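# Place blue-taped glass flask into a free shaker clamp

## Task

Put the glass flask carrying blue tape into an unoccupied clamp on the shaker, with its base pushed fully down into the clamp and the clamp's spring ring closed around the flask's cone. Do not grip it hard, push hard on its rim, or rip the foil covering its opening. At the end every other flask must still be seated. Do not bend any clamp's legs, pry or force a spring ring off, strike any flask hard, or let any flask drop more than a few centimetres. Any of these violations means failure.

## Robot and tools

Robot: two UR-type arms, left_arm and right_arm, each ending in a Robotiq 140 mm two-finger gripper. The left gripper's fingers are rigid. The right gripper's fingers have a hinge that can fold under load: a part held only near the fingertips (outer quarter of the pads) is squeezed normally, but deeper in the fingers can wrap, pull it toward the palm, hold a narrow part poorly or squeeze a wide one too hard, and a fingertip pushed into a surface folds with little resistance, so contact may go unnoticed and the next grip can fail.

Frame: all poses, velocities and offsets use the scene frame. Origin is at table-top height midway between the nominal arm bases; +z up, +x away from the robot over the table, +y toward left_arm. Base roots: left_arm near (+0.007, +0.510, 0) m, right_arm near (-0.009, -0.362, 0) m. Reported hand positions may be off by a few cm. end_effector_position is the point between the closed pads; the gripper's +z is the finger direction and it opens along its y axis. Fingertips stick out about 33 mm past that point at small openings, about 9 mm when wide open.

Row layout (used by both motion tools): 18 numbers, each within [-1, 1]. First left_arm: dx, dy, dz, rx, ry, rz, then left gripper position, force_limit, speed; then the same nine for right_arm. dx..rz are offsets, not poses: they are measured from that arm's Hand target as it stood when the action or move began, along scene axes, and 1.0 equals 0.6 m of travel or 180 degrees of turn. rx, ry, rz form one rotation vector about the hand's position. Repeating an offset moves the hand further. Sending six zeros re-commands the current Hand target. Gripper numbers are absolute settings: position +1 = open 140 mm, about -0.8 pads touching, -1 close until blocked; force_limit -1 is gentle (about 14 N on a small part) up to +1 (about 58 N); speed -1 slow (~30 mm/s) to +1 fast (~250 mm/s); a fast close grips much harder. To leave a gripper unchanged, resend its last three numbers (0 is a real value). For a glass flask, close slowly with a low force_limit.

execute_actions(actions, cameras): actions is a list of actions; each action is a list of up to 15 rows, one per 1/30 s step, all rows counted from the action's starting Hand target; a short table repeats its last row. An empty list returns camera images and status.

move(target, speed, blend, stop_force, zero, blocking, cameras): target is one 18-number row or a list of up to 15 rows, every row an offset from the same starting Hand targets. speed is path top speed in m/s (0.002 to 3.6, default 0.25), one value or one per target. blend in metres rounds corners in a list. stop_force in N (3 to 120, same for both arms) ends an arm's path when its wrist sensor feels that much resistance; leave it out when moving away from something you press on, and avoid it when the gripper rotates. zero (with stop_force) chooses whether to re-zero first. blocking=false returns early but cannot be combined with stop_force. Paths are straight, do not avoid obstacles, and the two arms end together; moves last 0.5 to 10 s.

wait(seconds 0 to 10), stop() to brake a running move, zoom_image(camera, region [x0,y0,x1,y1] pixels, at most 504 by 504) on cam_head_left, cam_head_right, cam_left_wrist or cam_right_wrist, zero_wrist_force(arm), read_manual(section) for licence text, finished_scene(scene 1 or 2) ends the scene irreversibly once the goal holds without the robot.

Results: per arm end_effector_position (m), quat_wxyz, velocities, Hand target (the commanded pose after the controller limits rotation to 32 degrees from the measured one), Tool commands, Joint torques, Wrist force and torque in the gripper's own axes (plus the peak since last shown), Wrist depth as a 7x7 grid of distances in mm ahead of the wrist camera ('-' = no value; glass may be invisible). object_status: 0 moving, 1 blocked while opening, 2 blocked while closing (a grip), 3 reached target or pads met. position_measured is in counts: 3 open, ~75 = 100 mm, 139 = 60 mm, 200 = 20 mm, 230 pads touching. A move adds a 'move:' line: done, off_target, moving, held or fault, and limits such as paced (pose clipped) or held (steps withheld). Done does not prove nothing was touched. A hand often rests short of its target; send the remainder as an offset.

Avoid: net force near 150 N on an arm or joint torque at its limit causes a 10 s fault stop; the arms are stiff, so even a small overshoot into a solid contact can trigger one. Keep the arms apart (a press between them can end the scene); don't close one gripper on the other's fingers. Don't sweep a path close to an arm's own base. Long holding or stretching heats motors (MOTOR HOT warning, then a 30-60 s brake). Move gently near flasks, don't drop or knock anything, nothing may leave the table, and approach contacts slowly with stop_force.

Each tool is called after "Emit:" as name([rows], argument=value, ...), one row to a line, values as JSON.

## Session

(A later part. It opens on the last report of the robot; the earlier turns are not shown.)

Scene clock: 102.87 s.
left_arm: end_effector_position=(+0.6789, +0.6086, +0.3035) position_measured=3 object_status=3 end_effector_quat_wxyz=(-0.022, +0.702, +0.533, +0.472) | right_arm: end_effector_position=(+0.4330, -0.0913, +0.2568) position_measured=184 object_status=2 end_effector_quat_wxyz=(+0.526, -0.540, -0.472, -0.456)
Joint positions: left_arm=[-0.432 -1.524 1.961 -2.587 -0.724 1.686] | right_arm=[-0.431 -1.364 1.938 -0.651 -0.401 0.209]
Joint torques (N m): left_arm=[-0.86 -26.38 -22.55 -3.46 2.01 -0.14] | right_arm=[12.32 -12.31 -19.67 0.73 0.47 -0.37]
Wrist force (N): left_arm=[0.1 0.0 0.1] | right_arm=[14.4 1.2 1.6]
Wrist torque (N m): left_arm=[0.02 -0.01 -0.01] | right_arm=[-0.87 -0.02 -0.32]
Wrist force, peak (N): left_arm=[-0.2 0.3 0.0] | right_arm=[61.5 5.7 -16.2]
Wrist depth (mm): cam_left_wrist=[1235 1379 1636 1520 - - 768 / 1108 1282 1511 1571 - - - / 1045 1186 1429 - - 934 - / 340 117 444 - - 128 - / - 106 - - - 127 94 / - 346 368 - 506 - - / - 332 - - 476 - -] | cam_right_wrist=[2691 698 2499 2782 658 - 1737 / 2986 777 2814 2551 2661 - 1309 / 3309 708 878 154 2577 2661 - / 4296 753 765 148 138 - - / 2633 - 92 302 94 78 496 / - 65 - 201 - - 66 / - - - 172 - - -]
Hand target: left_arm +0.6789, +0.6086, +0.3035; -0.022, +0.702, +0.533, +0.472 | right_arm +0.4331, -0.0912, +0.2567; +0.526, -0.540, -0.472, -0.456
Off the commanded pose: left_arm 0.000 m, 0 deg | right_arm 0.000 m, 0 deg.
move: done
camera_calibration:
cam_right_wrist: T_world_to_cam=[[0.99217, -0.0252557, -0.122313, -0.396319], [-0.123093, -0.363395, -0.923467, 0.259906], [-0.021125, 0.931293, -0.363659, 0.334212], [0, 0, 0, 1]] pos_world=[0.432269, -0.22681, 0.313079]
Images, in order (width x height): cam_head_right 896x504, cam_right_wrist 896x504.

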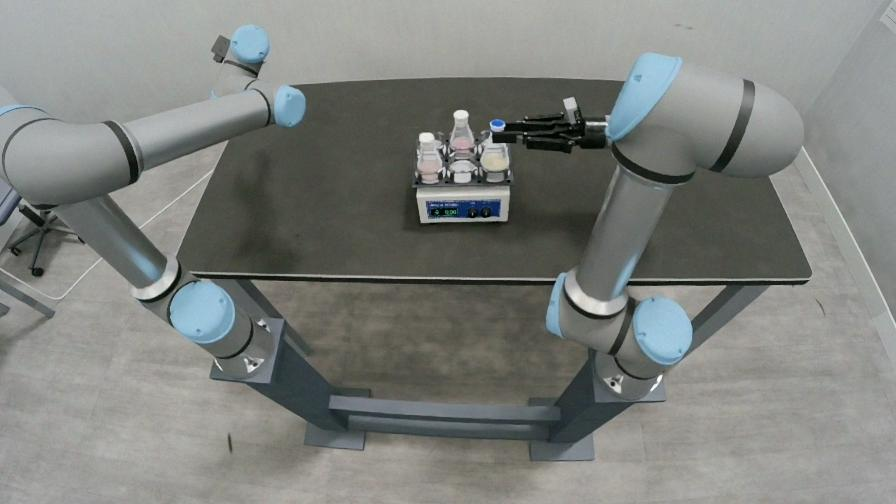

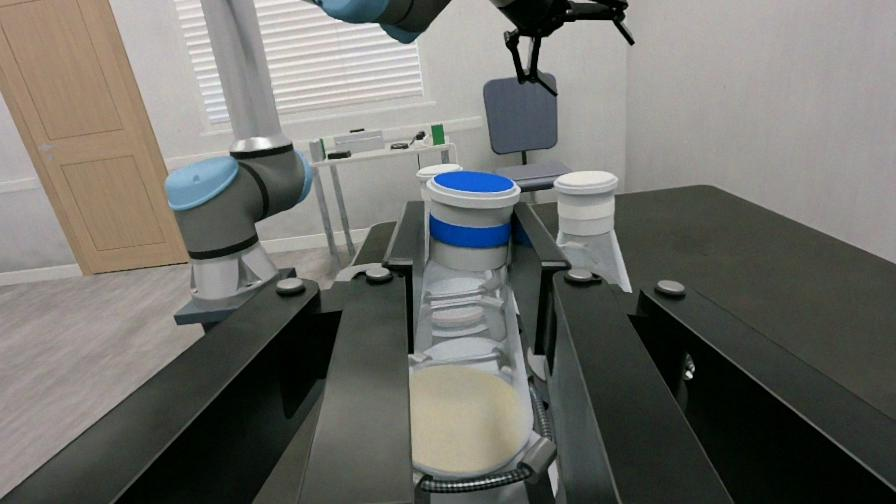

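Emit:
move(target=[0,0,0,0,0,0,1,1,1,0.01,0,-0.0005,0,0,0,-0.98,-0.05,-1], speed=0.02, stop_force=18)

Scene clock: 106.57 s.
left_arm: end_effector_position=(+0.6789, +0.6086, +0.3035) position_measured=3 object_status=3 end_effector_quat_wxyz=(-0.022, +0.702, +0.533, +0.472) | right_arm: end_effector_position=(+0.4391, -0.0912, +0.2564) position_measured=184 object_status=2 end_effector_quat_wxyz=(+0.526, -0.540, -0.472, -0.456)
Joint positions: left_arm=[-0.432 -1.524 1.961 -2.587 -0.724 1.686] | right_arm=[-0.426 -1.351 1.922 -0.65 -0.395 0.211]
Joint torques (N m): left_arm=[-1.85 -26.89 -22.45 -3.51 1.92 -0.12] | right_arm=[-12.32 -44.61 -10.15 -2.99 4.04 -2.05]
Wrist force (N): left_arm=[0.0 0.1 0.0] | right_arm=[2.7 -7.9 -0.7]
Wrist torque (N m): left_arm=[0.02 -0.01 0.00] | right_arm=[0.35 -0.04 0.40]
Wrist force, peak (N): left_arm=[-0.3 0.1 0.2] | right_arm=[14.7 0.8 0.4]
Wrist depth (mm): cam_left_wrist=[1192 1387 1603 - 853 919 708 / 1140 1303 1501 1659 - 810 796 / 1040 1248 1348 1694 - 945 758 / - 116 - - 1210 127 775 / - 106 396 497 1168 127 94 / - - - - 545 - - / - 328 370 399 486 1124 -] | cam_right_wrist=[2881 724 - 2814 660 - - / 2847 760 3826 2915 2691 - - / 2950 758 865 154 235 - - / 3061 768 792 148 138 - - / 2751 - 93 298 94 83 - / - 65 - 202 - - - / - - - 173 - - -]
Hand target: left_arm +0.6789, +0.6086, +0.3035; -0.022, +0.702, +0.533, +0.472 | right_arm +0.4391, -0.0912, +0.2564; +0.526, -0.540, -0.472, -0.456
Off the commanded pose: left_arm 0.000 m, 0 deg | right_arm 0.000 m, 0 deg.
move: done

Emit:
wait(seconds=0.1, cameras=["cam_right_wrist","cam_head_right"])

Emit:
zoom_image(camera="cam_right_wrist", region=[370, 340, 590, 500])

Emit:
zoom_image(camera="cam_head_right", region=[460, 115, 530, 195])

Scene clock: 108.10 s.
left_arm: end_effector_position=(+0.6789, +0.6086, +0.3035) position_measured=3 object_status=3 end_effector_quat_wxyz=(-0.022, +0.702, +0.533, +0.472) | right_arm: end_effector_position=(+0.4391, -0.0912, +0.2564) position_measured=184 object_status=2 end_effector_quat_wxyz=(+0.526, -0.540, -0.472, -0.456)
Joint positions: left_arm=[-0.432 -1.524 1.961 -2.587 -0.724 1.686] | right_arm=[-0.426 -1.351 1.922 -0.65 -0.395 0.211]
Joint torques (N m): left_arm=[-1.6 -26.34 -22.1 -3.67 1.94 -0.12] | right_arm=[-13.85 -44.53 -10.81 -2.62 2.08 -2.52]
Wrist force (N): left_arm=[0.0 0.1 0.1] | right_arm=[2.8 -8.1 -0.7]
Wrist torque (N m): left_arm=[0.01 0.01 0.00] | right_arm=[0.32 -0.07 0.39]
Wrist force, peak (N): left_arm=[-0.1 0.1 0.3] | right_arm=[2.9 -8.1 -0.7]
Wrist depth (mm): cam_left_wrist=[1204 1395 1659 1731 - 912 - / 1129 1268 1520 1694 - - 734 / 1040 1210 1340 1379 - - 791 / - 124 426 - - 128 - / - 106 432 - - 127 94 / - 348 - 459 528 - - / - 325 - - - 1059 -] | cam_right_wrist=[2751 765 533 710 644 1975 - / 3023 3309 798 2881 - 1787 - / 3265 749 865 154 229 3061 - / 3549 749 792 149 137 - - / 2226 - 92 302 94 78 - / - 65 - 202 - - - / - - - 178 - - -]
Hand target: left_arm +0.6789, +0.6086, +0.3035; -0.022, +0.702, +0.533, +0.472 | right_arm +0.4391, -0.0912, +0.2564; +0.526, -0.540, -0.472, -0.456
Tool commands: left_gripper/position=+1.0 left_gripper/force_limit=+1.0 left_gripper/speed=+1.0 right_gripper/position=-0.98 right_gripper/force_limit=-0.05 right_gripper/speed=-1.0
Off the commanded pose: left_arm 0.000 m, 0 deg | right_arm 0.000 m, 0 deg.
wait: 0.10 s; at rest from the start
camera_calibration:
cam_right_wrist: T_world_to_cam=[[0.992149, -0.0255019, -0.12243, -0.402327], [-0.123296, -0.363251, -0.923497, 0.260442], [-0.0209221, 0.931342, -0.363544, 0.333986], [0, 0, 0, 1]] pos_world=[0.438268, -0.22671, 0.312679]
Images, in order (width x height): cam_head_right 896x504, cam_right_wrist 896x504.

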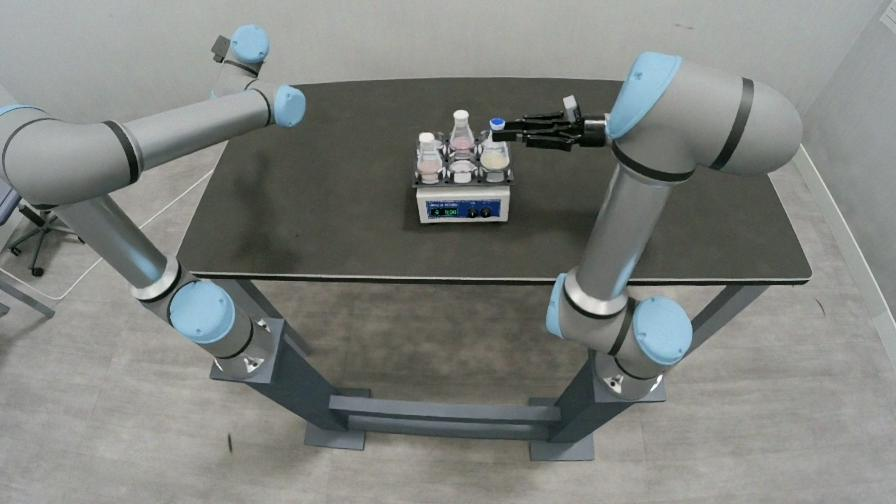

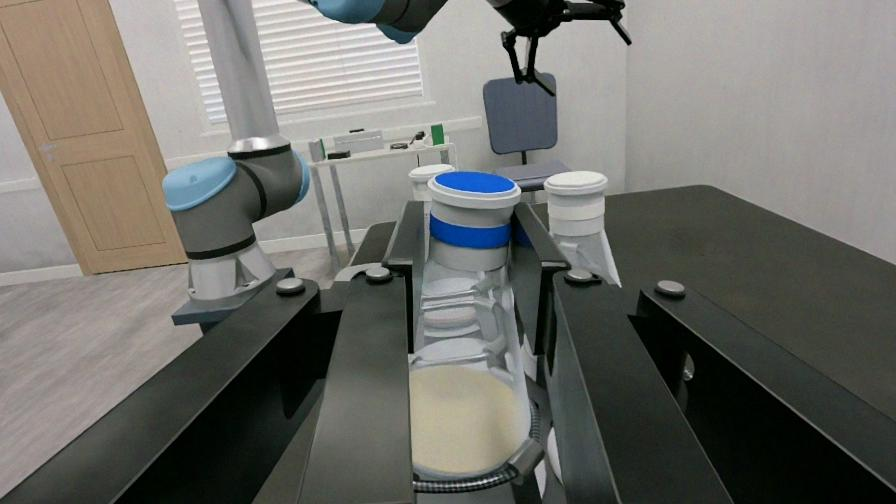

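Scaled by 2.291 from the camera's 896x504 image, which has a finer 1280x720 frame.

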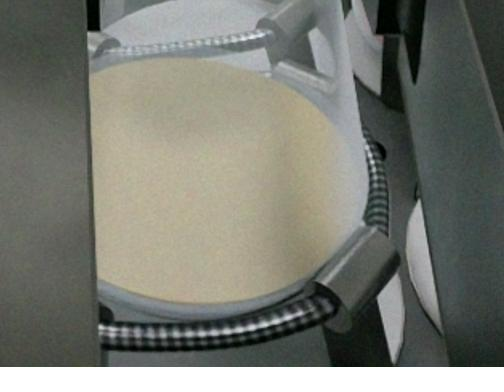

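Scaled by 6.300 from the camera's 896x504 image, which has a finer 1280x720 frame.

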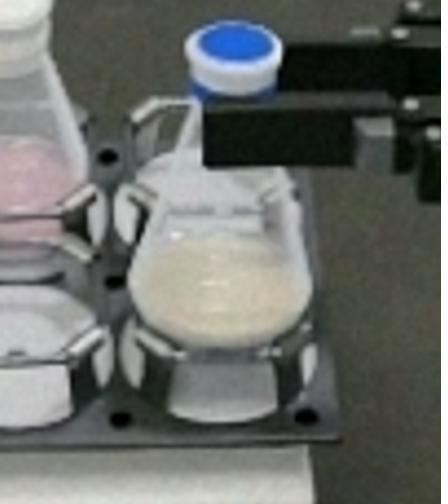

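Emit:
move(target=[0,0,0,0,0,0,1,1,1,-0.0145,0,-0.0055,0,-0.0311,0,-0.98,-0.05,-1], speed=0.03, stop_force=35)

Scene clock: 111.47 s.
left_arm: end_effector_position=(+0.6789, +0.6086, +0.3035) position_measured=3 object_status=3 end_effector_quat_wxyz=(-0.022, +0.702, +0.533, +0.472) | right_arm: end_effector_position=(+0.4319, -0.0912, +0.2538) position_measured=184 object_status=2 end_effector_quat_wxyz=(+0.506, -0.521, -0.493, -0.478)
Joint positions: left_arm=[-0.432 -1.524 1.961 -2.587 -0.724 1.686] | right_arm=[-0.433 -1.365 1.948 -0.661 -0.4 0.129]
Joint torques (N m): left_arm=[-1.67 -26.52 -22.9 -3.52 1.9 -0.05] | right_arm=[11 -0.89 -14.1 -4.54 0.31 -2.6]
Wrist force (N): left_arm=[0.0 0.0 0.1] | right_arm=[51.2 1.9 2.7]
Wrist torque (N m): left_arm=[-0.01 0.00 0.00] | right_arm=[0.05 0.21 0.52]
Wrist force, peak (N): left_arm=[0.2 0.2 0.0] | right_arm=[56.2 4.4 1.5]
Wrist depth (mm): cam_left_wrist=[1198 1371 1647 - 1168 850 - / 1119 1282 1492 1501 - 872 - / 1045 1192 1348 1333 - - - / - 117 - - - 127 - / - 106 399 472 - - 94 / - 99 - - - 1078 - / - 335 - - 483 1088 -] | cam_right_wrist=[2424 2691 749 620 667 - - / 3061 756 2473 3099 2473 - - / 3180 708 859 154 243 - - / 3222 753 2499 148 138 - - / 2332 - 92 305 94 82 - / - 65 - 201 - - - / - - - 173 - - -]
Hand target: left_arm +0.6789, +0.6086, +0.3035; -0.022, +0.702, +0.533, +0.472 | right_arm +0.4319, -0.0912, +0.2538; +0.506, -0.521, -0.493, -0.478 (not the last commanded pose)
Off the commanded pose: left_arm 0.000 m, 0 deg | right_arm 0.002 m, 1 deg.
move: contact (right_arm)

Emit:
move(target=[0,0,0,0,0,0,1,1,1,-0.0065,0,-0.0035,0,-0.0222,0,-0.98,-0.05,-1], speed=0.03, stop_force=30, cameras=["cam_right_wrist","cam_head_right"])

Emit:
zoom_image(camera="cam_right_wrist", region=[370, 340, 590, 500])

Emit:
zoom_image(camera="cam_head_right", region=[460, 115, 530, 195])

Scene clock: 117.03 s.
left_arm: end_effector_position=(+0.6789, +0.6086, +0.3035) position_measured=3 object_status=3 end_effector_quat_wxyz=(-0.022, +0.702, +0.533, +0.472) | right_arm: end_effector_position=(+0.4296, -0.0912, +0.2526) position_measured=184 object_status=2 end_effector_quat_wxyz=(+0.496, -0.511, -0.504, -0.489)
Joint positions: left_arm=[-0.432 -1.524 1.961 -2.587 -0.724 1.686] | right_arm=[-0.435 -1.369 1.957 -0.666 -0.401 0.087]
Joint torques (N m): left_arm=[-1.45 -26.93 -22.47 -3.48 1.89 0.06] | right_arm=[10.44 10.66 -6.2 -9.51 -4.63 -2.82]
Wrist force (N): left_arm=[0.0 0.0 0.1] | right_arm=[91.5 11.2 9.7]
Wrist torque (N m): left_arm=[0.00 0.01 0.00] | right_arm=[-0.24 1.28 0.94]
Wrist force, peak (N): left_arm=[-0.2 0.3 0.0] | right_arm=[95.3 13.7 7.4]
Wrist depth (mm): cam_left_wrist=[1192 1403 1682 1371 1140 850 - / 1108 1268 1511 1592 - - 751 / 1031 1174 1429 - 1108 - - / - 124 424 - - 128 - / - 106 372 - - - 94 / - 352 377 459 - - - / - 320 - 410 494 - -] | cam_right_wrist=[2814 724 - 2691 651 - 1368 / 2881 772 2449 2915 2577 - 1493 / 2881 702 824 151 2847 - 1376 / 2986 738 2814 148 138 - 1360 / 2111 - 92 303 94 77 548 / - 65 - 200 - - 66 / - - - 175 - - -]
Hand target: left_arm +0.6789, +0.6086, +0.3035; -0.022, +0.702, +0.533, +0.472 | right_arm +0.4296, -0.0912, +0.2525; +0.496, -0.511, -0.504, -0.489 (not the last commanded pose)
Off the commanded pose: left_arm 0.000 m, 0 deg | right_arm 0.002 m, 2 deg.
move: contact (right_arm)
camera_calibration:
cam_right_wrist: T_world_to_cam=[[0.999673, -0.0255844, 0.000040226, -0.427625], [-0.00926377, -0.363433, -0.931574, 0.208703], [0.0238484, 0.931269, -0.363551, 0.313142], [0, 0, 0, 1]] pos_world=[0.42195, -0.22671, 0.308282]
Images, in order (width x height): cam_head_right 896x504, cam_right_wrist 896x504.

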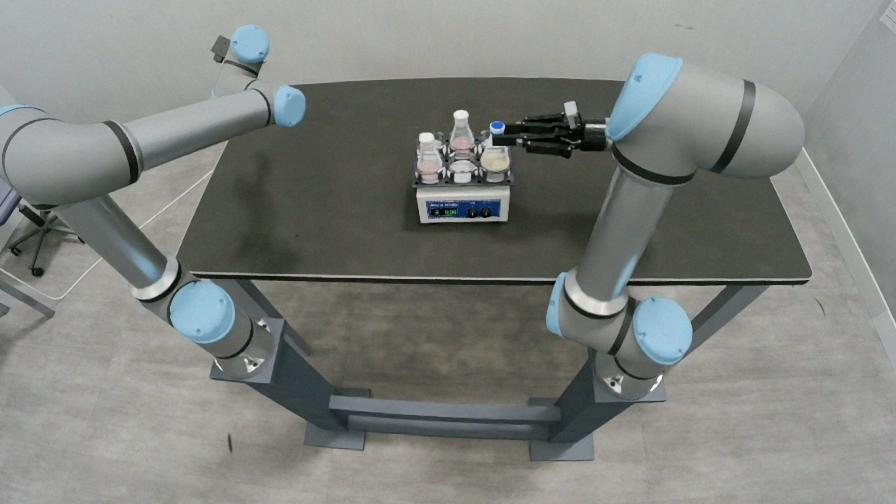

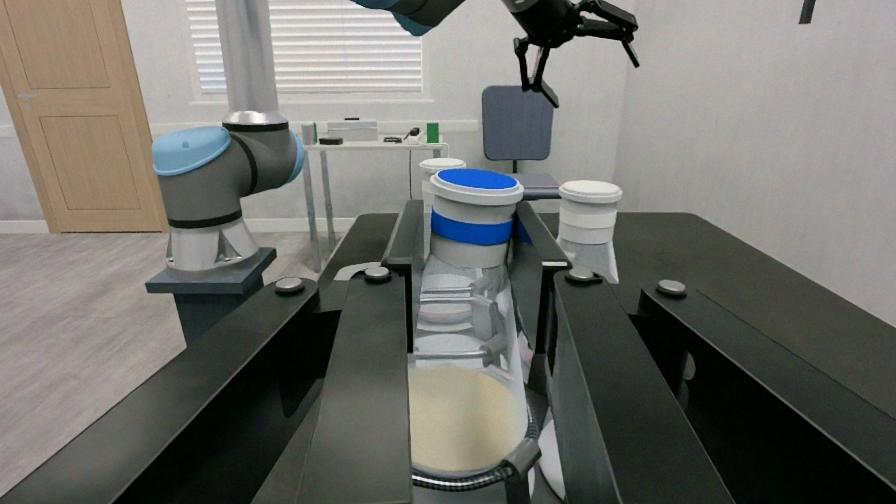

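Scaled by 2.291 from the camera's 896x504 image, which has a finer 1280x720 frame.

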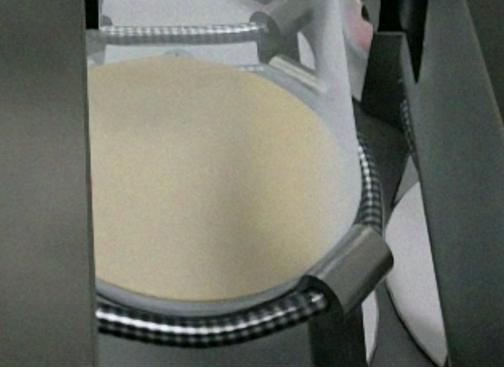

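Scaled by 6.300 from the camera's 896x504 image, which has a finer 1280x720 frame.

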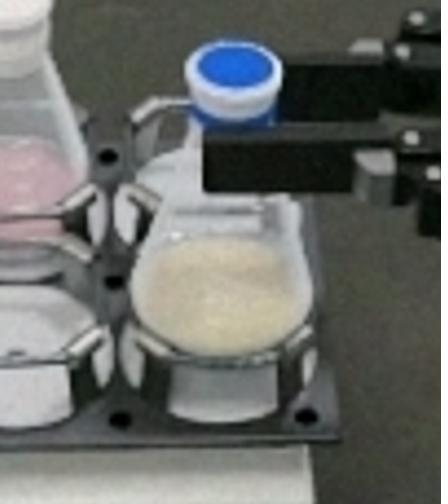

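Emit:
move([
  [0,0,0,0,0,0,1,1,1,0.0008,0.0,0.0025,0,0,0,-0.98,-0.05,-1],
  [0,0,0,0,0,0,1,1,1,0.006,0.0015,0.0025,0,0.0,0,-0.98,-0.05,-1],
], speed=0.02)

Scene clock: 119.67 s.
left_arm: end_effector_position=(+0.6789, +0.6086, +0.3035) position_measured=3 object_status=3 end_effector_quat_wxyz=(-0.022, +0.702, +0.533, +0.472) | right_arm: end_effector_position=(+0.4332, -0.0902, +0.2541) position_measured=184 object_status=2 end_effector_quat_wxyz=(+0.496, -0.511, -0.504, -0.488)
Joint positions: left_arm=[-0.432 -1.524 1.961 -2.587 -0.724 1.686] | right_arm=[-0.43 -1.363 1.945 -0.661 -0.396 0.089]
Joint torques (N m): left_arm=[-0.94 -27.27 -21.65 -3.47 2.08 -0.1] | right_arm=[-12.3 -29.02 -7.9 -9.55 10.03 -1.77]
Wrist force (N): left_arm=[0.2 -0.1 0.0] | right_arm=[43.6 -26.9 -13.2]
Wrist torque (N m): left_arm=[-0.01 -0.04 0.00] | right_arm=[0.92 -0.01 1.40]
Wrist force, peak (N): left_arm=[0.2 0.2 0.1] | right_arm=[92.2 11.3 10.1]
Wrist depth (mm): cam_left_wrist=[1180 1403 1636 1355 - - 728 / 1114 1275 1501 1511 1059 945 - / 1031 1186 1363 583 1114 997 773 / - 124 455 532 - 127 748 / - 106 413 - - - 94 / - 340 384 433 - - - / - - 349 - - - -] | cam_right_wrist=[2847 665 - - 671 - - / 2950 749 2691 2950 2950 - - / 2986 706 808 153 244 - - / 2950 733 2814 149 139 - - / 2129 - 92 295 94 83 - / - 65 - 201 - - - / - - - 177 - - -]
Hand target: left_arm +0.6789, +0.6086, +0.3035; -0.022, +0.702, +0.533, +0.472 | right_arm +0.4332, -0.0903, +0.2540; +0.496, -0.511, -0.504, -0.489
Off the commanded pose: left_arm 0.000 m, 0 deg | right_arm 0.000 m, 0 deg.
move: done

Emit:
move(target=[0,0,0,0,0,0,1,1,1,0.0125,-0.0015,-0.0055,0,0.0333,0,-0.98,-0.05,-1], speed=0.03, stop_force=30, cameras=["cam_right_wrist","cam_head_right"])

Emit:
zoom_image(camera="cam_right_wrist", region=[370, 340, 590, 500])

Scene clock: 125.87 s.
left_arm: end_effector_position=(+0.6789, +0.6086, +0.3035) position_measured=3 object_status=3 end_effector_quat_wxyz=(-0.022, +0.702, +0.533, +0.472) | right_arm: end_effector_position=(+0.4404, -0.0911, +0.2511) position_measured=184 object_status=2 end_effector_quat_wxyz=(+0.523, -0.537, -0.476, -0.461)
Joint positions: left_arm=[-0.432 -1.524 1.961 -2.587 -0.724 1.686] | right_arm=[-0.424 -1.34 1.925 -0.661 -0.393 0.193]
Joint torques (N m): left_arm=[-2.28 -26.86 -23.31 -3.39 2.03 -0.13] | right_arm=[-13.61 -18.09 -3.32 -13.06 8.79 -3.26]
Wrist force (N): left_arm=[0.0 0.0 0.1] | right_arm=[80.0 -37.8 10.6]
Wrist torque (N m): left_arm=[0.00 0.01 -0.01] | right_arm=[1.24 1.20 1.27]
Wrist force, peak (N): left_arm=[0.3 0.0 0.2] | right_arm=[81.8 -39.2 8.0]
Wrist depth (mm): cam_left_wrist=[1192 1363 1636 - - 878 770 / 1124 1325 1492 1482 1050 872 - / 1040 1248 1303 - - - 788 / - 124 - - - 128 - / - 106 - - - - 94 / - 106 - - - - - / - - 349 - 491 1174 -] | cam_right_wrist=[2751 749 3449 583 621 1898 1256 / 3099 2633 2310 2847 2691 2024 1360 / 3061 729 2332 148 231 2499 1424 / 3401 760 881 148 139 692 - / 2633 - 92 284 94 87 - / - 65 - 213 - - - / - - - 176 - - -]
Hand target: left_arm +0.6789, +0.6086, +0.3035; -0.022, +0.702, +0.533, +0.472 | right_arm +0.4407, -0.0912, +0.2507; +0.522, -0.536, -0.477, -0.461
Off the commanded pose: left_arm 0.000 m, 0 deg | right_arm 0.001 m, 0 deg.
move: done
camera_calibration:
cam_right_wrist: T_world_to_cam=[[0.993848, -0.025459, -0.107788, -0.408738], [-0.109669, -0.36214, -0.92565, 0.25038], [-0.0154684, 0.931776, -0.362705, 0.329345], [0, 0, 0, 1]] pos_world=[0.438777, -0.226609, 0.307162]
Images, in order (width x height): cam_head_right 896x504, cam_right_wrist 896x504.

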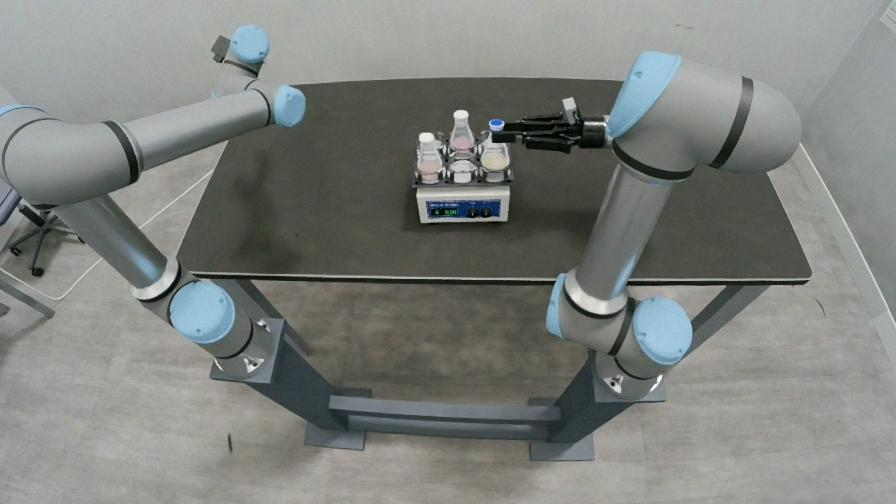

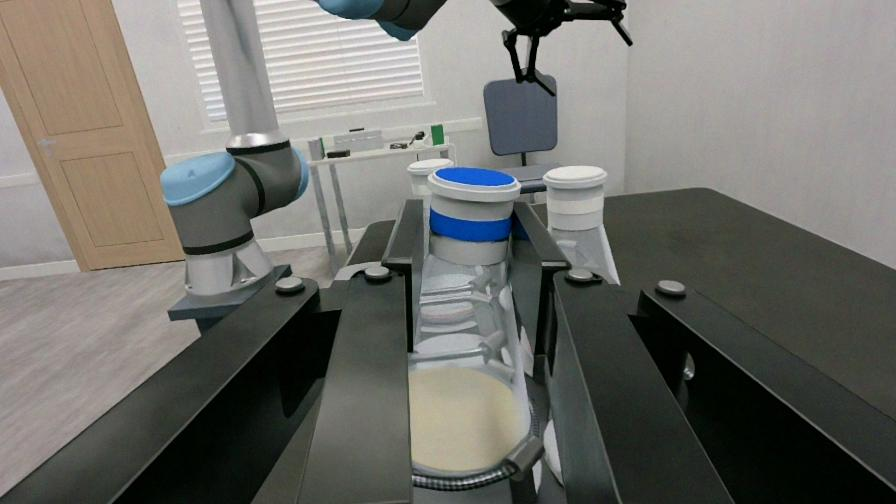

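Scaled by 2.291 from the camera's 896x504 image, which has a finer 1280x720 frame.

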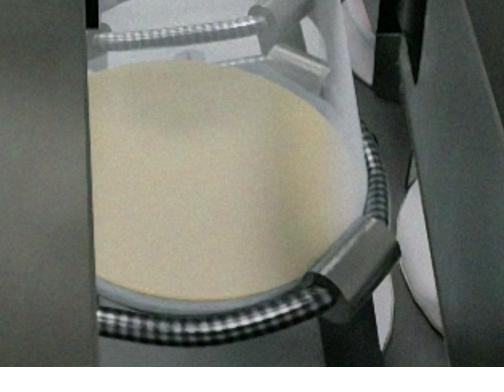

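Emit:
move([
  [0,0,0,0,0,0,1,1,1,0,0,0.0025,0,0,0,-0.98,-0.05,-1],
  [0,0,0,0,0,0,1,1,1,-0.0067,0.001,0.0025,0,0,0,-0.98,-0.05,-1],
], speed=0.02)

Scene clock: 128.63 s.
left_arm: end_effector_position=(+0.6789, +0.6086, +0.3035) position_measured=3 object_status=3 end_effector_quat_wxyz=(-0.022, +0.702, +0.533, +0.472) | right_arm: end_effector_position=(+0.4367, -0.0907, +0.2523) position_measured=184 object_status=2 end_effector_quat_wxyz=(+0.521, -0.536, -0.477, -0.461)
Joint positions: left_arm=[-0.432 -1.524 1.961 -2.587 -0.724 1.686] | right_arm=[-0.427 -1.351 1.935 -0.663 -0.396 0.193]
Joint torques (N m): left_arm=[-0.73 -27.37 -22.78 -3.27 2.18 -0.15] | right_arm=[0.59 -7.73 -22.02 -1.12 -1.22 -1.36]
Wrist force (N): left_arm=[0.2 0.0 0.0] | right_arm=[22.8 -6.9 2.1]
Wrist torque (N m): left_arm=[0.01 -0.03 0.00] | right_arm=[0.33 -0.25 0.06]
Wrist force, peak (N): left_arm=[0.3 0.1 0.2] | right_arm=[80.4 -38.1 10.6]
Wrist depth (mm): cam_left_wrist=[1198 1387 1647 - - 895 - / 1124 1275 1492 1379 - - 768 / 1027 1186 1363 1473 - - 793 / - 117 449 547 1192 127 793 / - 106 - 475 - - 94 / - 99 - 447 - 1050 - / - - - - - 1129 -] | cam_right_wrist=[2950 742 - 2551 671 - - / 2915 3710 787 2881 2721 1869 - / 3309 716 881 152 2915 - - / 3309 756 785 149 139 - - / 2633 - 92 295 94 82 - / - 65 - 201 - - - / - - - 176 - - -]
Hand target: left_arm +0.6789, +0.6086, +0.3035; -0.022, +0.702, +0.533, +0.472 | right_arm +0.4367, -0.0906, +0.2522; +0.522, -0.536, -0.477, -0.461
Off the commanded pose: left_arm 0.000 m, 0 deg | right_arm 0.000 m, 0 deg.
move: done

Emit:
move(target=[0,0,0,0,0,0,1,1,1,-0.0,0,-0.006,0,0,0,-0.98,-0.05,-1], speed=0.01, stop_force=22)

Scene clock: 130.43 s.
left_arm: end_effector_position=(+0.6789, +0.6086, +0.3035) position_measured=3 object_status=3 end_effector_quat_wxyz=(-0.022, +0.702, +0.533, +0.472) | right_arm: end_effector_position=(+0.4367, -0.0906, +0.2517) position_measured=184 object_status=2 end_effector_quat_wxyz=(+0.522, -0.536, -0.477, -0.461)
Joint positions: left_arm=[-0.432 -1.524 1.961 -2.587 -0.724 1.686] | right_arm=[-0.427 -1.35 1.935 -0.664 -0.396 0.193]
Joint torques (N m): left_arm=[-1.26 -26.92 -22.44 -3.34 2.15 0.02] | right_arm=[-5.76 -32.42 -21.46 -5.62 -0.36 0.81]
Wrist force (N): left_arm=[-0.1 0.1 0.0] | right_arm=[41.3 -12.3 7.9]
Wrist torque (N m): left_arm=[0.01 0.02 0.00] | right_arm=[0.51 0.32 0.13]
Wrist force, peak (N): left_arm=[0.3 0.0 0.2] | right_arm=[54.6 -14.2 6.1]
Wrist depth (mm): cam_left_wrist=[1198 1395 1592 - - 888 694 / 1129 1255 1501 1603 - - 730 / 1031 1186 1403 1325 - 949 - / - 124 434 527 1282 127 - / - 106 447 458 1371 - 94 / - - - 461 1146 - - / - - - - - - -] | cam_right_wrist=[2814 733 - - 667 - 1560 / 2881 3180 819 2524 3401 - - / 3139 747 2267 150 960 1024 - / 3498 742 3023 149 139 768 590 / 2577 - 92 296 94 82 - / - 65 - 200 - - - / - - - 171 - - -]
Hand target: left_arm +0.6789, +0.6086, +0.3035; -0.022, +0.702, +0.533, +0.472 | right_arm +0.4367, -0.0906, +0.2517; +0.522, -0.536, -0.477, -0.461 (not the last commanded pose)
Off the commanded pose: left_arm 0.000 m, 0 deg | right_arm 0.003 m, 0 deg.
move: contact (right_arm)

Emit:
move([
  [0,0,0,0,0,0,1,1,1,0,0,0.0035,0,0,0,-0.98,-0.05,-1],
  [0,0,0,0,0,0,1,1,1,-0.0033,0.0042,0.0035,0,0,0,-0.98,-0.05,-1],
], speed=0.02)

Emit:
move(target=[0,0,0,0,0,0,1,1,1,-0.0,0,-0.01,0,0,0,-0.98,-0.05,-1], speed=0.01, stop_force=20)

Scene clock: 133.20 s.
left_arm: end_effector_position=(+0.6789, +0.6086, +0.3035) position_measured=3 object_status=3 end_effector_quat_wxyz=(-0.022, +0.702, +0.533, +0.472) | right_arm: end_effector_position=(+0.4348, -0.0880, +0.2539) position_measured=184 object_status=2 end_effector_quat_wxyz=(+0.522, -0.536, -0.477, -0.461)
Joint positions: left_arm=[-0.432 -1.524 1.961 -2.587 -0.724 1.686] | right_arm=[-0.423 -1.358 1.939 -0.661 -0.392 0.194]
Joint torques (N m): left_arm=[-1.56 -26.53 -22.92 -3.23 2.05 -0.19] | right_arm=[0.99 -14.99 -21.39 -0.34 -3.62 1.46]
Wrist force (N): left_arm=[0.0 0.0 0.0] | right_arm=[13.1 2.9 -4.1]
Wrist torque (N m): left_arm=[0.00 0.00 0.00] | right_arm=[-0.09 -0.28 -0.31]
Wrist force, peak (N): left_arm=[0.2 0.2 0.1] | right_arm=[42.1 -12.4 8.1]
Wrist depth (mm): cam_left_wrist=[1325 1387 1659 - 1157 - 744 / 1119 1275 1501 1731 - - 725 / 1059 1198 1403 - - - - / - 117 - - - 127 - / - 106 - - 1146 127 94 / - - - - - - - / - - - - - - -] | cam_right_wrist=[2782 749 - 2691 665 2129 1331 / 2986 768 782 2915 2551 2075 1440 / 3265 718 878 151 231 - - / 3139 744 850 150 139 - - / 2633 - 93 304 94 82 - / - 65 - 201 - - - / - - - 175 - - -]
Hand target: left_arm +0.6789, +0.6086, +0.3035; -0.022, +0.702, +0.533, +0.472 | right_arm +0.4347, -0.0881, +0.2538; +0.522, -0.536, -0.477, -0.461
Off the commanded pose: left_arm 0.000 m, 0 deg | right_arm 0.000 m, 0 deg.
move: done

Scene clock: 134.33 s.
left_arm: end_effector_position=(+0.6789, +0.6086, +0.3035) position_measured=3 object_status=3 end_effector_quat_wxyz=(-0.022, +0.702, +0.533, +0.472) | right_arm: end_effector_position=(+0.4348, -0.0881, +0.2528) position_measured=184 object_status=2 end_effector_quat_wxyz=(+0.522, -0.536, -0.477, -0.461)
Joint positions: left_arm=[-0.432 -1.524 1.961 -2.587 -0.724 1.686] | right_arm=[-0.423 -1.357 1.94 -0.664 -0.392 0.194]
Joint torques (N m): left_arm=[-1.43 -26.81 -22.52 -3.38 2.16 -0.17] | right_arm=[0.81 -39.75 -18.08 0 -5.13 0.72]
Wrist force (N): left_arm=[0.0 -0.1 0.2] | right_arm=[24.9 3.8 -4.0]
Wrist torque (N m): left_arm=[-0.03 -0.01 -0.01] | right_arm=[-0.17 -0.43 -0.19]
Wrist force, peak (N): left_arm=[0.2 0.2 0.1] | right_arm=[40.4 5.9 -7.1]
Wrist depth (mm): cam_left_wrist=[1204 1395 1636 - - - - / 1151 1282 1482 1571 1119 - - / 1045 1204 1395 1262 1168 - - / 332 117 - 513 - 127 - / - 106 - - - - 94 / - - - - - - - / - - 368 389 479 1050 -] | cam_right_wrist=[2915 744 3710 2950 649 - - / 3139 822 2847 2950 2782 2206 - / 3180 714 2377 154 233 - - / 3139 742 3309 150 139 - - / 2524 - 92 302 94 87 508 / - 65 - 203 - - - / - - - 170 - - -]
Hand target: left_arm +0.6789, +0.6086, +0.3035; -0.022, +0.702, +0.533, +0.472 | right_arm +0.4348, -0.0881, +0.2528; +0.522, -0.536, -0.477, -0.461 (not the last commanded pose)
Off the commanded pose: left_arm 0.000 m, 0 deg | right_arm 0.005 m, 0 deg.
move: contact (right_arm)

Emit:
move(target=[0,0,0,0,0,0,1,1,1,-0.0078,0,-0.0035,0,-0.0228,0,-0.98,-0.05,-1], speed=0.02, stop_force=35)

Scene clock: 137.93 s.
left_arm: end_effector_position=(+0.6789, +0.6086, +0.3035) position_measured=3 object_status=3 end_effector_quat_wxyz=(-0.022, +0.702, +0.533, +0.472) | right_arm: end_effector_position=(+0.4318, -0.0881, +0.2514) position_measured=184 object_status=2 end_effector_quat_wxyz=(+0.510, -0.525, -0.489, -0.474)
Joint positions: left_arm=[-0.432 -1.524 1.961 -2.587 -0.724 1.686] | right_arm=[-0.426 -1.363 1.952 -0.669 -0.394 0.146]
Joint torques (N m): left_arm=[-1.43 -26.11 -22.24 -3.33 2.19 -0.2] | right_arm=[18.82 4.02 -5.69 -4.45 -8.16 0.84]
Wrist force (N): left_arm=[0.2 0.1 0.1] | right_arm=[72.1 13.4 -9.1]
Wrist torque (N m): left_arm=[0.02 -0.04 0.00] | right_arm=[-0.33 0.72 0.16]
Wrist force, peak (N): left_arm=[0.3 -0.1 0.2] | right_arm=[75.2 15.9 -11.5]
Wrist depth (mm): cam_left_wrist=[1198 1371 1614 1625 - - 732 / 1108 1289 1520 1571 - - - / 1045 1168 1333 1387 1135 - - / - 117 449 - 1229 127 - / - 106 - 479 - - 94 / - - - - - 1059 - / - - 361 - - - -] | cam_right_wrist=[2915 702 - 2915 660 - - / 2881 819 2332 2950 2401 - - / 2915 716 900 147 2424 - - / 2986 740 865 148 140 708 - / 2401 - 92 300 94 77 537 / - 65 - 201 - - 66 / - - - 170 - - -]
Hand target: left_arm +0.6789, +0.6086, +0.3035; -0.022, +0.702, +0.533, +0.472 | right_arm +0.4318, -0.0881, +0.2514; +0.510, -0.525, -0.489, -0.474 (not the last commanded pose)
Off the commanded pose: left_arm 0.000 m, 0 deg | right_arm 0.002 m, 1 deg.
move: contact (right_arm)

Emit:
move([
  [0,0,0,0,0,0,1,1,1,0.001,-0.001,0.0015,0,0,0,-0.98,-0.05,-1],
  [0,0,0,0,0,0,1,1,1,0.0058,-0.0022,0.0012,0,0,0,-0.98,-0.05,-1],
], speed=0.02)

Scene clock: 139.60 s.
left_arm: end_effector_position=(+0.6789, +0.6086, +0.3035) position_measured=3 object_status=3 end_effector_quat_wxyz=(-0.022, +0.702, +0.533, +0.472) | right_arm: end_effector_position=(+0.4353, -0.0894, +0.2521) position_measured=184 object_status=2 end_effector_quat_wxyz=(+0.510, -0.525, -0.489, -0.474)
Joint positions: left_arm=[-0.432 -1.524 1.961 -2.587 -0.724 1.686] | right_arm=[-0.426 -1.355 1.941 -0.665 -0.394 0.147]
Joint torques (N m): left_arm=[-1.41 -27.81 -22.19 -3.27 2.35 -0.2] | right_arm=[1.17 -37.34 -9.37 -6.39 8.5 0.07]
Wrist force (N): left_arm=[0.0 0.1 0.3] | right_arm=[23.4 -19.0 1.7]
Wrist torque (N m): left_arm=[0.02 0.00 0.00] | right_arm=[0.50 -0.13 1.20]
Wrist force, peak (N): left_arm=[0.0 0.1 0.3] | right_arm=[73.2 13.5 -10.0]
Wrist depth (mm): cam_left_wrist=[1216 1387 1625 - 1168 - - / 1114 1333 1501 1540 - - - / 1031 1223 1420 613 - 892 778 / - 117 - - - 127 - / - 106 - - 1108 - 94 / - 107 - 422 534 - - / - - - 384 501 - -] | cam_right_wrist=[2782 747 727 2881 673 - - / 2986 3309 2424 2986 2377 - - / 3099 708 827 148 239 2814 1540 / 3099 756 2605 148 138 - - / 2401 - 92 301 94 78 - / - 65 - 200 - - - / - - - 171 - - -]
Hand target: left_arm +0.6789, +0.6086, +0.3035; -0.022, +0.702, +0.533, +0.472 | right_arm +0.4352, -0.0894, +0.2521; +0.510, -0.525, -0.489, -0.474
Off the commanded pose: left_arm 0.000 m, 0 deg | right_arm 0.000 m, 0 deg.
move: done

Emit:
move(target=[0,0,0,0,0,0,1,1,1,-0.008,0,-0.003,0,-0.0217,0,-0.98,-0.05,-1], speed=0.02, stop_force=38, cameras=["cam_right_wrist"])

Emit:
zoom_image(camera="cam_right_wrist", region=[370, 340, 590, 500])

Scene clock: 143.03 s.
left_arm: end_effector_position=(+0.6789, +0.6086, +0.3035) position_measured=3 object_status=3 end_effector_quat_wxyz=(-0.022, +0.702, +0.533, +0.472) | right_arm: end_effector_position=(+0.4327, -0.0894, +0.2512) position_measured=184 object_status=2 end_effector_quat_wxyz=(+0.501, -0.516, -0.499, -0.483)
Joint positions: left_arm=[-0.432 -1.524 1.961 -2.587 -0.724 1.686] | right_arm=[-0.428 -1.361 1.95 -0.669 -0.395 0.109]
Joint torques (N m): left_arm=[-1.82 -26.58 -23.08 -3.39 2.28 -0.22] | right_arm=[3.28 2.18 -19.85 -8.52 5.12 -2.57]
Wrist force (N): left_arm=[0.0 0.0 0.2] | right_arm=[60.1 -12.3 7.5]
Wrist torque (N m): left_arm=[0.00 0.01 0.00] | right_arm=[0.33 0.64 1.43]
Wrist force, peak (N): left_arm=[0.0 0.1 -0.3] | right_arm=[68.0 -3.7 1.7]
Wrist depth (mm): cam_left_wrist=[1204 1387 1670 - 938 - 732 / - 1289 1511 1550 - 916 - / 1045 1186 1501 - - - - / 350 117 - - 1135 127 780 / - 106 429 488 563 - 94 / - 324 386 492 - - - / - - - - - - -] | cam_right_wrist=[2721 720 2782 589 665 2633 1407 / 2986 2915 2473 3767 2814 2354 - / 3180 696 921 152 235 2288 - / 3061 729 2814 149 140 - 1324 / 2246 - 92 302 94 82 - / - 65 - 199 - - - / - - - 170 - - -]
Hand target: left_arm +0.6789, +0.6086, +0.3035; -0.022, +0.702, +0.533, +0.472 | right_arm +0.4327, -0.0894, +0.2512; +0.501, -0.516, -0.499, -0.483 (not the last commanded pose)
Off the commanded pose: left_arm 0.000 m, 0 deg | right_arm 0.002 m, 2 deg.
move: contact (right_arm)
camera_calibration:
cam_right_wrist: T_world_to_cam=[[0.999466, -0.0257451, -0.0201197, -0.425519], [-0.028108, -0.363486, -0.931176, 0.216188], [0.01666, 0.931244, -0.364015, 0.314135], [0, 0, 0, 1]] pos_world=[0.426135, -0.22491, 0.307098]
Images, in order (width x height): cam_right_wrist 896x504.

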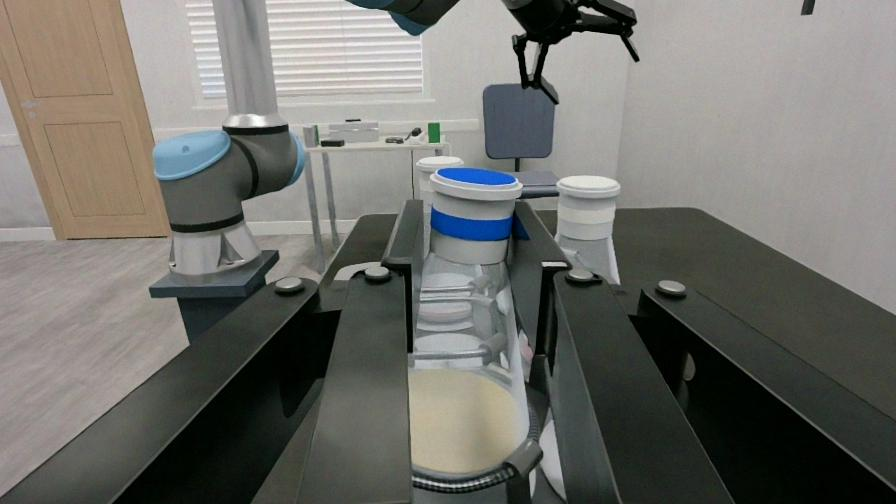

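Scaled by 2.291 from the camera's 896x504 image, which has a finer 1280x720 frame.

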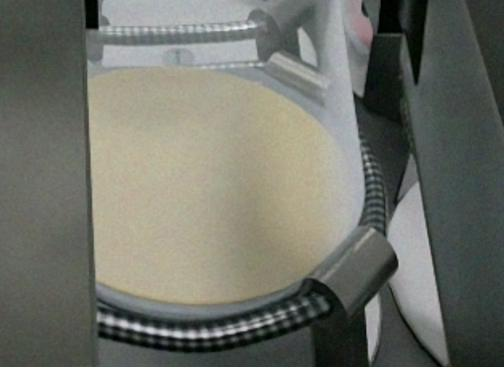

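Emit:
move([
  [0,0,0,0,0,0,1,1,1,0,0,0.002,0,0,0,-0.98,-0.05,-1],
  [0,0,0,0,0,0,1,1,1,-0.009,0.0012,-0.001,0,-0.0222,0,-0.98,-0.05,-1],
], speed=0.02, stop_force=40, zero=false)

Scene clock: 146.17 s.
left_arm: end_effector_position=(+0.6789, +0.6086, +0.3035) position_measured=3 object_status=3 end_effector_quat_wxyz=(-0.022, +0.702, +0.533, +0.472) | right_arm: end_effector_position=(+0.4301, -0.0891, +0.2516) position_measured=184 object_status=2 end_effector_quat_wxyz=(+0.493, -0.508, -0.507, -0.492)
Joint positions: left_arm=[-0.432 -1.524 1.961 -2.587 -0.724 1.686] | right_arm=[-0.43 -1.368 1.958 -0.67 -0.396 0.076]
Joint torques (N m): left_arm=[-1.56 -26.53 -22.02 -3.16 2.36 -0.21] | right_arm=[3.93 3.5 -16.79 -8.7 -0.54 -3.62]
Wrist force (N): left_arm=[0.1 0.1 -0.2] | right_arm=[66.7 -3.6 12.5]
Wrist torque (N m): left_arm=[0.02 -0.02 0.00] | right_arm=[0.13 0.68 1.57]
Wrist force, peak (N): left_arm=[0.3 0.1 0.2] | right_arm=[68.5 -0.1 9.6]
Wrist depth (mm): cam_left_wrist=[1192 1371 1614 1446 1192 - - / 1119 1282 1520 1473 1174 788 - / 1050 1180 1464 1659 1242 941 732 / - 117 - - - 128 - / - 106 - 506 - - 94 / - 99 - 454 506 - - / - - 332 418 - 1031 -] | cam_right_wrist=[2782 727 2986 597 648 - - / 2881 2782 2186 3061 2605 - - / 3265 706 868 148 2473 2424 1689 / 2881 720 2814 150 140 - - / 2040 - 92 296 94 82 - / - 65 - 200 - - - / - - - 174 - - -]
Hand target: left_arm +0.6789, +0.6086, +0.3035; -0.022, +0.702, +0.533, +0.472 | right_arm +0.4301, -0.0890, +0.2516; +0.493, -0.508, -0.507, -0.492 (not the last commanded pose)
Off the commanded pose: left_arm 0.000 m, 0 deg | right_arm 0.003 m, 2 deg.
move: contact (right_arm); path passed 1 of 2 targets

Emit:
move(target=[0,0,0,0,0,0,1,1,1,0.000,0.0017,-0.005,0,0,0,-0.98,-0.05,-1], speed=0.015, stop_force=25)

Scene clock: 149.83 s.
left_arm: end_effector_position=(+0.6789, +0.6086, +0.3035) position_measured=3 object_status=3 end_effector_quat_wxyz=(-0.022, +0.702, +0.533, +0.472) | right_arm: end_effector_position=(+0.4301, -0.0884, +0.2498) position_measured=184 object_status=2 end_effector_quat_wxyz=(+0.493, -0.508, -0.507, -0.492)
Joint positions: left_arm=[-0.432 -1.524 1.961 -2.587 -0.724 1.686] | right_arm=[-0.429 -1.365 1.961 -0.675 -0.394 0.076]
Joint torques (N m): left_arm=[-1.31 -27.83 -22.87 -3.36 2.26 -0.16] | right_arm=[-11.05 -19.68 -10.96 -10.12 -0.19 -3.03]
Wrist force (N): left_arm=[-0.2 -0.1 0.0] | right_arm=[82.0 -12.1 -11.4]
Wrist torque (N m): left_arm=[-0.01 0.03 0.00] | right_arm=[0.39 0.94 0.91]
Wrist force, peak (N): left_arm=[0.3 -0.1 0.0] | right_arm=[92.5 -12.5 -13.2]
Wrist depth (mm): cam_left_wrist=[1192 1379 1659 - - - 755 / 1124 1282 1482 1501 - - 753 / 1045 1174 1340 - 1262 - 751 / - 124 476 - 1455 127 832 / - 106 - - - - 94 / - - - 445 - - - / - - - - - - -] | cam_right_wrist=[2751 787 2814 2424 671 - 1449 / 2915 772 2950 3061 2524 - - / 3061 692 887 148 2424 - - / 2814 733 2721 149 139 - - / 2058 - 92 289 94 82 - / - 65 - 200 - - - / - - - 170 - - -]
Hand target: left_arm +0.6789, +0.6086, +0.3035; -0.022, +0.702, +0.533, +0.472 | right_arm +0.4301, -0.0885, +0.2498; +0.493, -0.508, -0.507, -0.492 (not the last commanded pose)
Off the commanded pose: left_arm 0.000 m, 0 deg | right_arm 0.001 m, 0 deg.
move: contact (right_arm)

Emit:
move([
  [0,0,0,0,0,0,1,1,1,0.005,0.0008,0,0,0,0,-0.98,-0.05,-1],
  [0,0,0,0,0,0,1,1,1,0.0,-0.004,-0.0003,0,0,0,-0.98,-0.05,-1],
  [0,0,0,0,0,0,1,1,1,-0.005,0.0008,-0.0006,0,0,0,-0.98,-0.05,-1],
  [0,0,0,0,0,0,1,1,1,0.0,0.004,-0.0008,0,0,0,-0.98,-0.05,-1],
  [0,0,0,0,0,0,1,1,1,0.0,0.0,-0.001,0,0,0,-0.98,-0.05,-1],
], speed=0.015, stop_force=30)

Scene clock: 154.37 s.
left_arm: end_effector_position=(+0.6789, +0.6086, +0.3035) position_measured=3 object_status=3 end_effector_quat_wxyz=(-0.022, +0.702, +0.533, +0.472) | right_arm: end_effector_position=(+0.4306, -0.0905, +0.2496) position_measured=184 object_status=2 end_effector_quat_wxyz=(+0.492, -0.508, -0.507, -0.492)
Joint positions: left_arm=[-0.432 -1.524 1.961 -2.587 -0.724 1.686] | right_arm=[-0.433 -1.364 1.959 -0.675 -0.398 0.075]
Joint torques (N m): left_arm=[-1.68 -28.2 -22.57 -3.42 2.47 -0.23] | right_arm=[1.56 0.87 -19.83 -7.19 4.49 0.25]
Wrist force (N): left_arm=[0.0 0.0 -0.1] | right_arm=[53.9 -8.0 17.0]
Wrist torque (N m): left_arm=[0.01 0.01 0.00] | right_arm=[0.02 0.89 0.89]
Wrist force, peak (N): left_arm=[0.4 0.1 -0.1] | right_arm=[82.6 -12.2 -11.0]
Wrist depth (mm): cam_left_wrist=[1210 1403 1647 - - 923 - / 1124 1255 1501 1993 - 968 - / 1045 1163 1325 - - - - / - 116 425 - - 127 - / - 106 - 460 - - 94 / - - - 456 500 - - / - 323 343 - - - -] | cam_right_wrist=[2814 770 - - 649 1800 - / 3099 777 2577 2524 3449 2332 - / 3180 698 836 149 2377 - - / 2881 733 3222 148 139 - - / 2075 - 92 283 94 82 - / - 65 - 200 - - - / - - - 174 - - -]
Hand target: left_arm +0.6789, +0.6086, +0.3035; -0.022, +0.702, +0.533, +0.472 | right_arm +0.4306, -0.0905, +0.2496; +0.492, -0.508, -0.507, -0.492 (not the last commanded pose)
Off the commanded pose: left_arm 0.000 m, 0 deg | right_arm 0.002 m, 0 deg.
move: contact (right_arm); path passed 1 of 5 targets

Emit:
move([
  [0,0,0,0,0,0,1,1,1,-0.003,0.003,-0.001,0,0,0,-0.98,-0.05,-1],
  [0,0,0,0,0,0,1,1,1,-0.001,0.003,-0.0035,0,0,0,-0.98,-0.05,-1],
], speed=0.015, stop_force=35, cameras=["cam_right_wrist","cam_head_left"])

Emit:
zoom_image(camera="cam_right_wrist", region=[370, 150, 590, 500])

Emit:
zoom_image(camera="cam_head_left", region=[460, 115, 530, 195])

Scene clock: 156.63 s.
left_arm: end_effector_position=(+0.6789, +0.6086, +0.3035) position_measured=3 object_status=3 end_effector_quat_wxyz=(-0.022, +0.702, +0.533, +0.472) | right_arm: end_effector_position=(+0.4297, -0.0885, +0.2477) position_measured=184 object_status=2 end_effector_quat_wxyz=(+0.493, -0.508, -0.506, -0.492)
Joint positions: left_arm=[-0.432 -1.524 1.961 -2.587 -0.724 1.686] | right_arm=[-0.429 -1.363 1.964 -0.679 -0.395 0.075]
Joint torques (N m): left_arm=[-0.75 -27.61 -22.52 -3.31 2.39 -0.18] | right_arm=[-7.63 -10.29 -2.63 -13.19 -1.86 -0.19]
Wrist force (N): left_arm=[0.1 0.0 0.1] | right_arm=[92.8 -4.0 18.4]
Wrist torque (N m): left_arm=[0.00 -0.02 0.00] | right_arm=[0.18 1.60 0.30]
Wrist force, peak (N): left_arm=[0.2 -0.2 0.1] | right_arm=[100.6 -5.3 20.4]
Wrist depth (mm): cam_left_wrist=[1229 1379 1625 - - - - / 1124 1275 1520 1363 1180 - 712 / 1036 1174 1446 1540 - - 773 / - 117 454 - - 127 - / - 106 403 470 1180 127 94 / - 327 380 478 - - - / - - - - 478 - -] | cam_right_wrist=[2847 751 - - 664 1590 1600 / 2814 777 2605 2267 2246 - - / 3139 702 - 148 2633 1632 - / 2814 712 2551 149 139 - - / 2093 - 92 286 94 82 - / - 65 - 199 - - - / - - - 174 - - -]
Hand target: left_arm +0.6789, +0.6086, +0.3035; -0.022, +0.702, +0.533, +0.472 | right_arm +0.4298, -0.0885, +0.2476; +0.493, -0.508, -0.507, -0.492
Off the commanded pose: left_arm 0.000 m, 0 deg | right_arm 0.000 m, 0 deg.
move: contact (right_arm); path passed 1 of 2 targets
camera_calibration:
cam_right_wrist: T_world_to_cam=[[0.999596, -0.0259159, 0.01166, -0.430529], [0.00146537, -0.362751, -0.931885, 0.200737], [0.0283803, 0.931526, -0.362566, 0.306668], [0, 0, 0, 1]] pos_world=[0.421357, -0.224009, 0.303271]
Images, in order (width x height): cam_head_left 896x504, cam_right_wrist 896x504.

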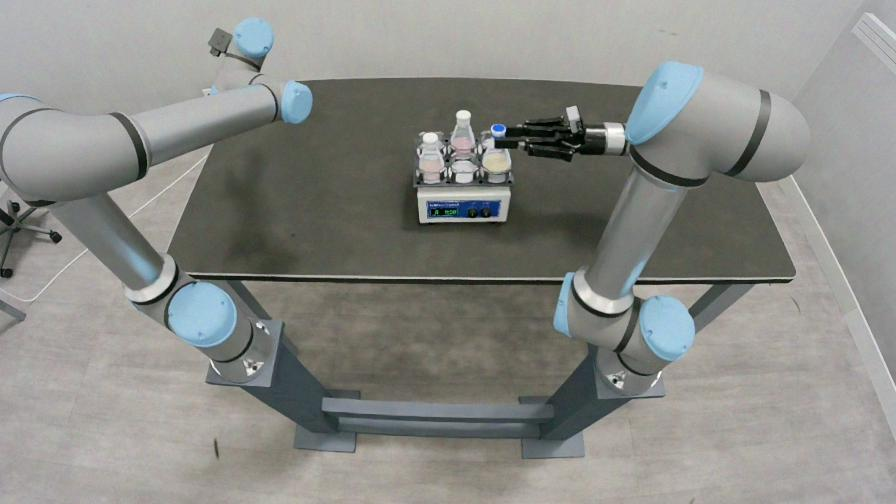

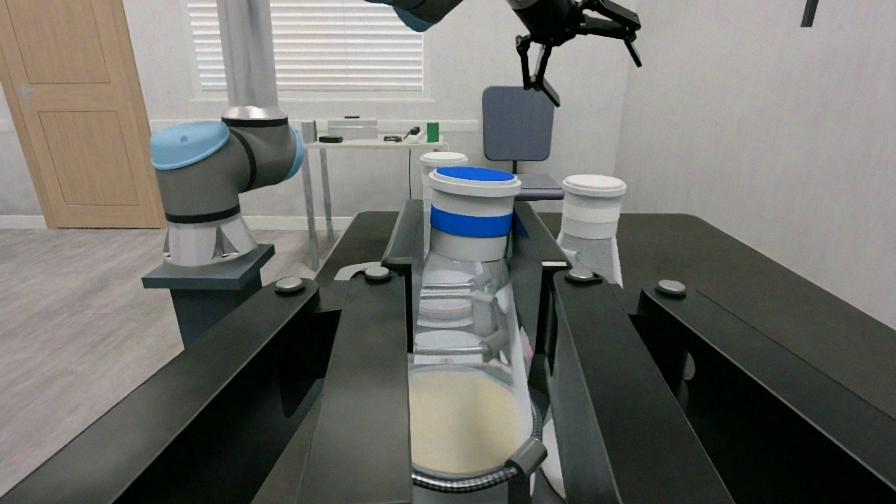

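Scaled by 1.440 from the camera's 896x504 image, which has a finer 1280x720 frame.

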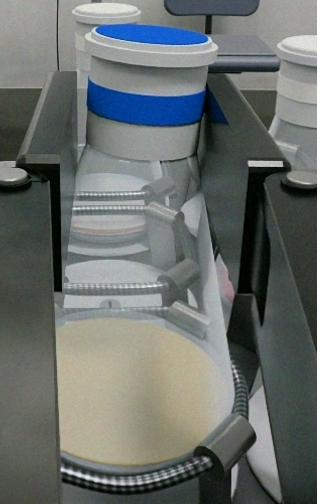

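Scaled by 6.300 from the camera's 896x504 image, which has a finer 1280x720 frame.

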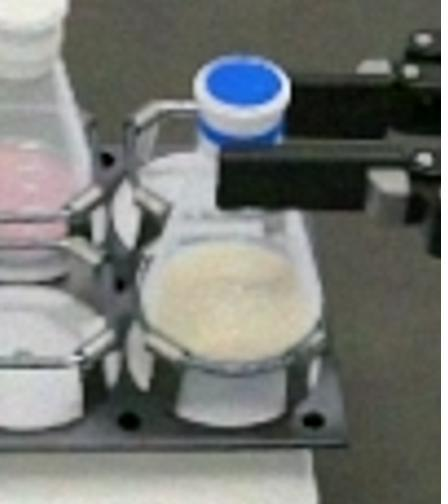

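Emit:
move([
  [0,0,0,0,0,0,1,1,1,0,0,0.0015,0,0,0,-0.98,-0.05,-1],
  [0,0,0,0,0,0,1,1,1,0,0.0058,0.001,0,0,0,-0.98,-0.05,-1],
], speed=0.015)

Scene clock: 159.50 s.
left_arm: end_effector_position=(+0.6789, +0.6086, +0.3035) position_measured=3 object_status=3 end_effector_quat_wxyz=(-0.022, +0.702, +0.533, +0.472) | right_arm: end_effector_position=(+0.4299, -0.0850, +0.2482) position_measured=184 object_status=2 end_effector_quat_wxyz=(+0.493, -0.508, -0.507, -0.492)
Joint positions: left_arm=[-0.432 -1.524 1.961 -2.587 -0.724 1.686] | right_arm=[-0.422 -1.364 1.964 -0.681 -0.387 0.077]
Joint torques (N m): left_arm=[-1.07 -27.39 -22.97 -3.1 2.45 -0.31] | right_arm=[-4.25 -36.17 -4.02 -3.31 -0.06 -0.25]
Wrist force (N): left_arm=[0.0 0.0 0.0] | right_arm=[33.2 -7.0 -13.4]
Wrist torque (N m): left_arm=[0.00 0.00 0.00] | right_arm=[0.31 -0.56 0.71]
Wrist force, peak (N): left_arm=[-0.3 0.1 0.1] | right_arm=[93.1 -4.3 18.0]
Wrist depth (mm): cam_left_wrist=[1198 1420 1625 - - - 763 / 1098 1268 1511 1694 - - - / 1040 1192 1446 614 1073 - 791 / - 117 466 525 - 127 783 / - 106 411 481 - - 94 / - 106 376 - - 1068 - / - - - - - - -] | cam_right_wrist=[2782 3023 2332 - 665 - 1376 / 2950 768 2401 2986 2499 2661 - / 3222 692 2267 150 2424 1493 1331 / 2881 704 3099 150 140 - - / 2186 - 92 284 94 83 - / - 65 - 199 - - - / - - - 167 - - -]
Hand target: left_arm +0.6789, +0.6086, +0.3035; -0.022, +0.702, +0.533, +0.472 | right_arm +0.4298, -0.0851, +0.2482; +0.493, -0.508, -0.507, -0.492
Off the commanded pose: left_arm 0.000 m, 0 deg | right_arm 0.000 m, 0 deg.
move: done

Emit:
move(target=[0,0,0,0,0,0,1,1,1,0.0,-0.0008,-0.008,0,0,0,-0.98,-0.05,-1], speed=0.015, stop_force=45)

Scene clock: 161.40 s.
left_arm: end_effector_position=(+0.6789, +0.6086, +0.3035) position_measured=3 object_status=3 end_effector_quat_wxyz=(-0.022, +0.702, +0.533, +0.472) | right_arm: end_effector_position=(+0.4297, -0.0852, +0.2468) position_measured=184 object_status=2 end_effector_quat_wxyz=(+0.493, -0.508, -0.507, -0.492)
Joint positions: left_arm=[-0.432 -1.524 1.961 -2.587 -0.724 1.686] | right_arm=[-0.422 -1.363 1.966 -0.684 -0.388 0.077]
Joint torques (N m): left_arm=[-1.25 -27.49 -23.13 -3.33 2.67 -0.29] | right_arm=[-2.82 -22.69 -17.09 -8.77 3.61 -0.78]
Wrist force (N): left_arm=[0.0 0.2 -0.1] | right_arm=[69.8 -8.9 20.0]
Wrist torque (N m): left_arm=[0.03 0.00 0.00] | right_arm=[0.06 1.09 0.29]
Wrist force, peak (N): left_arm=[-0.2 0.2 0.2] | right_arm=[88.3 -7.4 21.8]
Wrist depth (mm): cam_left_wrist=[1216 1355 1670 1429 - 863 721 / 1124 1262 1501 1647 - - 730 / 1050 1174 1412 593 - - - / - 117 - 511 1282 128 768 / - 106 390 489 1114 127 94 / - - - - 1186 1083 - / - - 362 408 475 - -] | cam_right_wrist=[2782 686 - - 669 - - / 2915 768 2007 3549 - - - / 2986 702 2524 149 227 - - / 2847 708 3180 152 140 - - / 2093 - 92 281 94 82 - / - 65 - 201 - - 66 / - - - 166 - - -]
Hand target: left_arm +0.6789, +0.6086, +0.3035; -0.022, +0.702, +0.533, +0.472 | right_arm +0.4297, -0.0852, +0.2468; +0.493, -0.508, -0.507, -0.492 (not the last commanded pose)
Off the commanded pose: left_arm 0.000 m, 0 deg | right_arm 0.003 m, 0 deg.
move: contact (right_arm)


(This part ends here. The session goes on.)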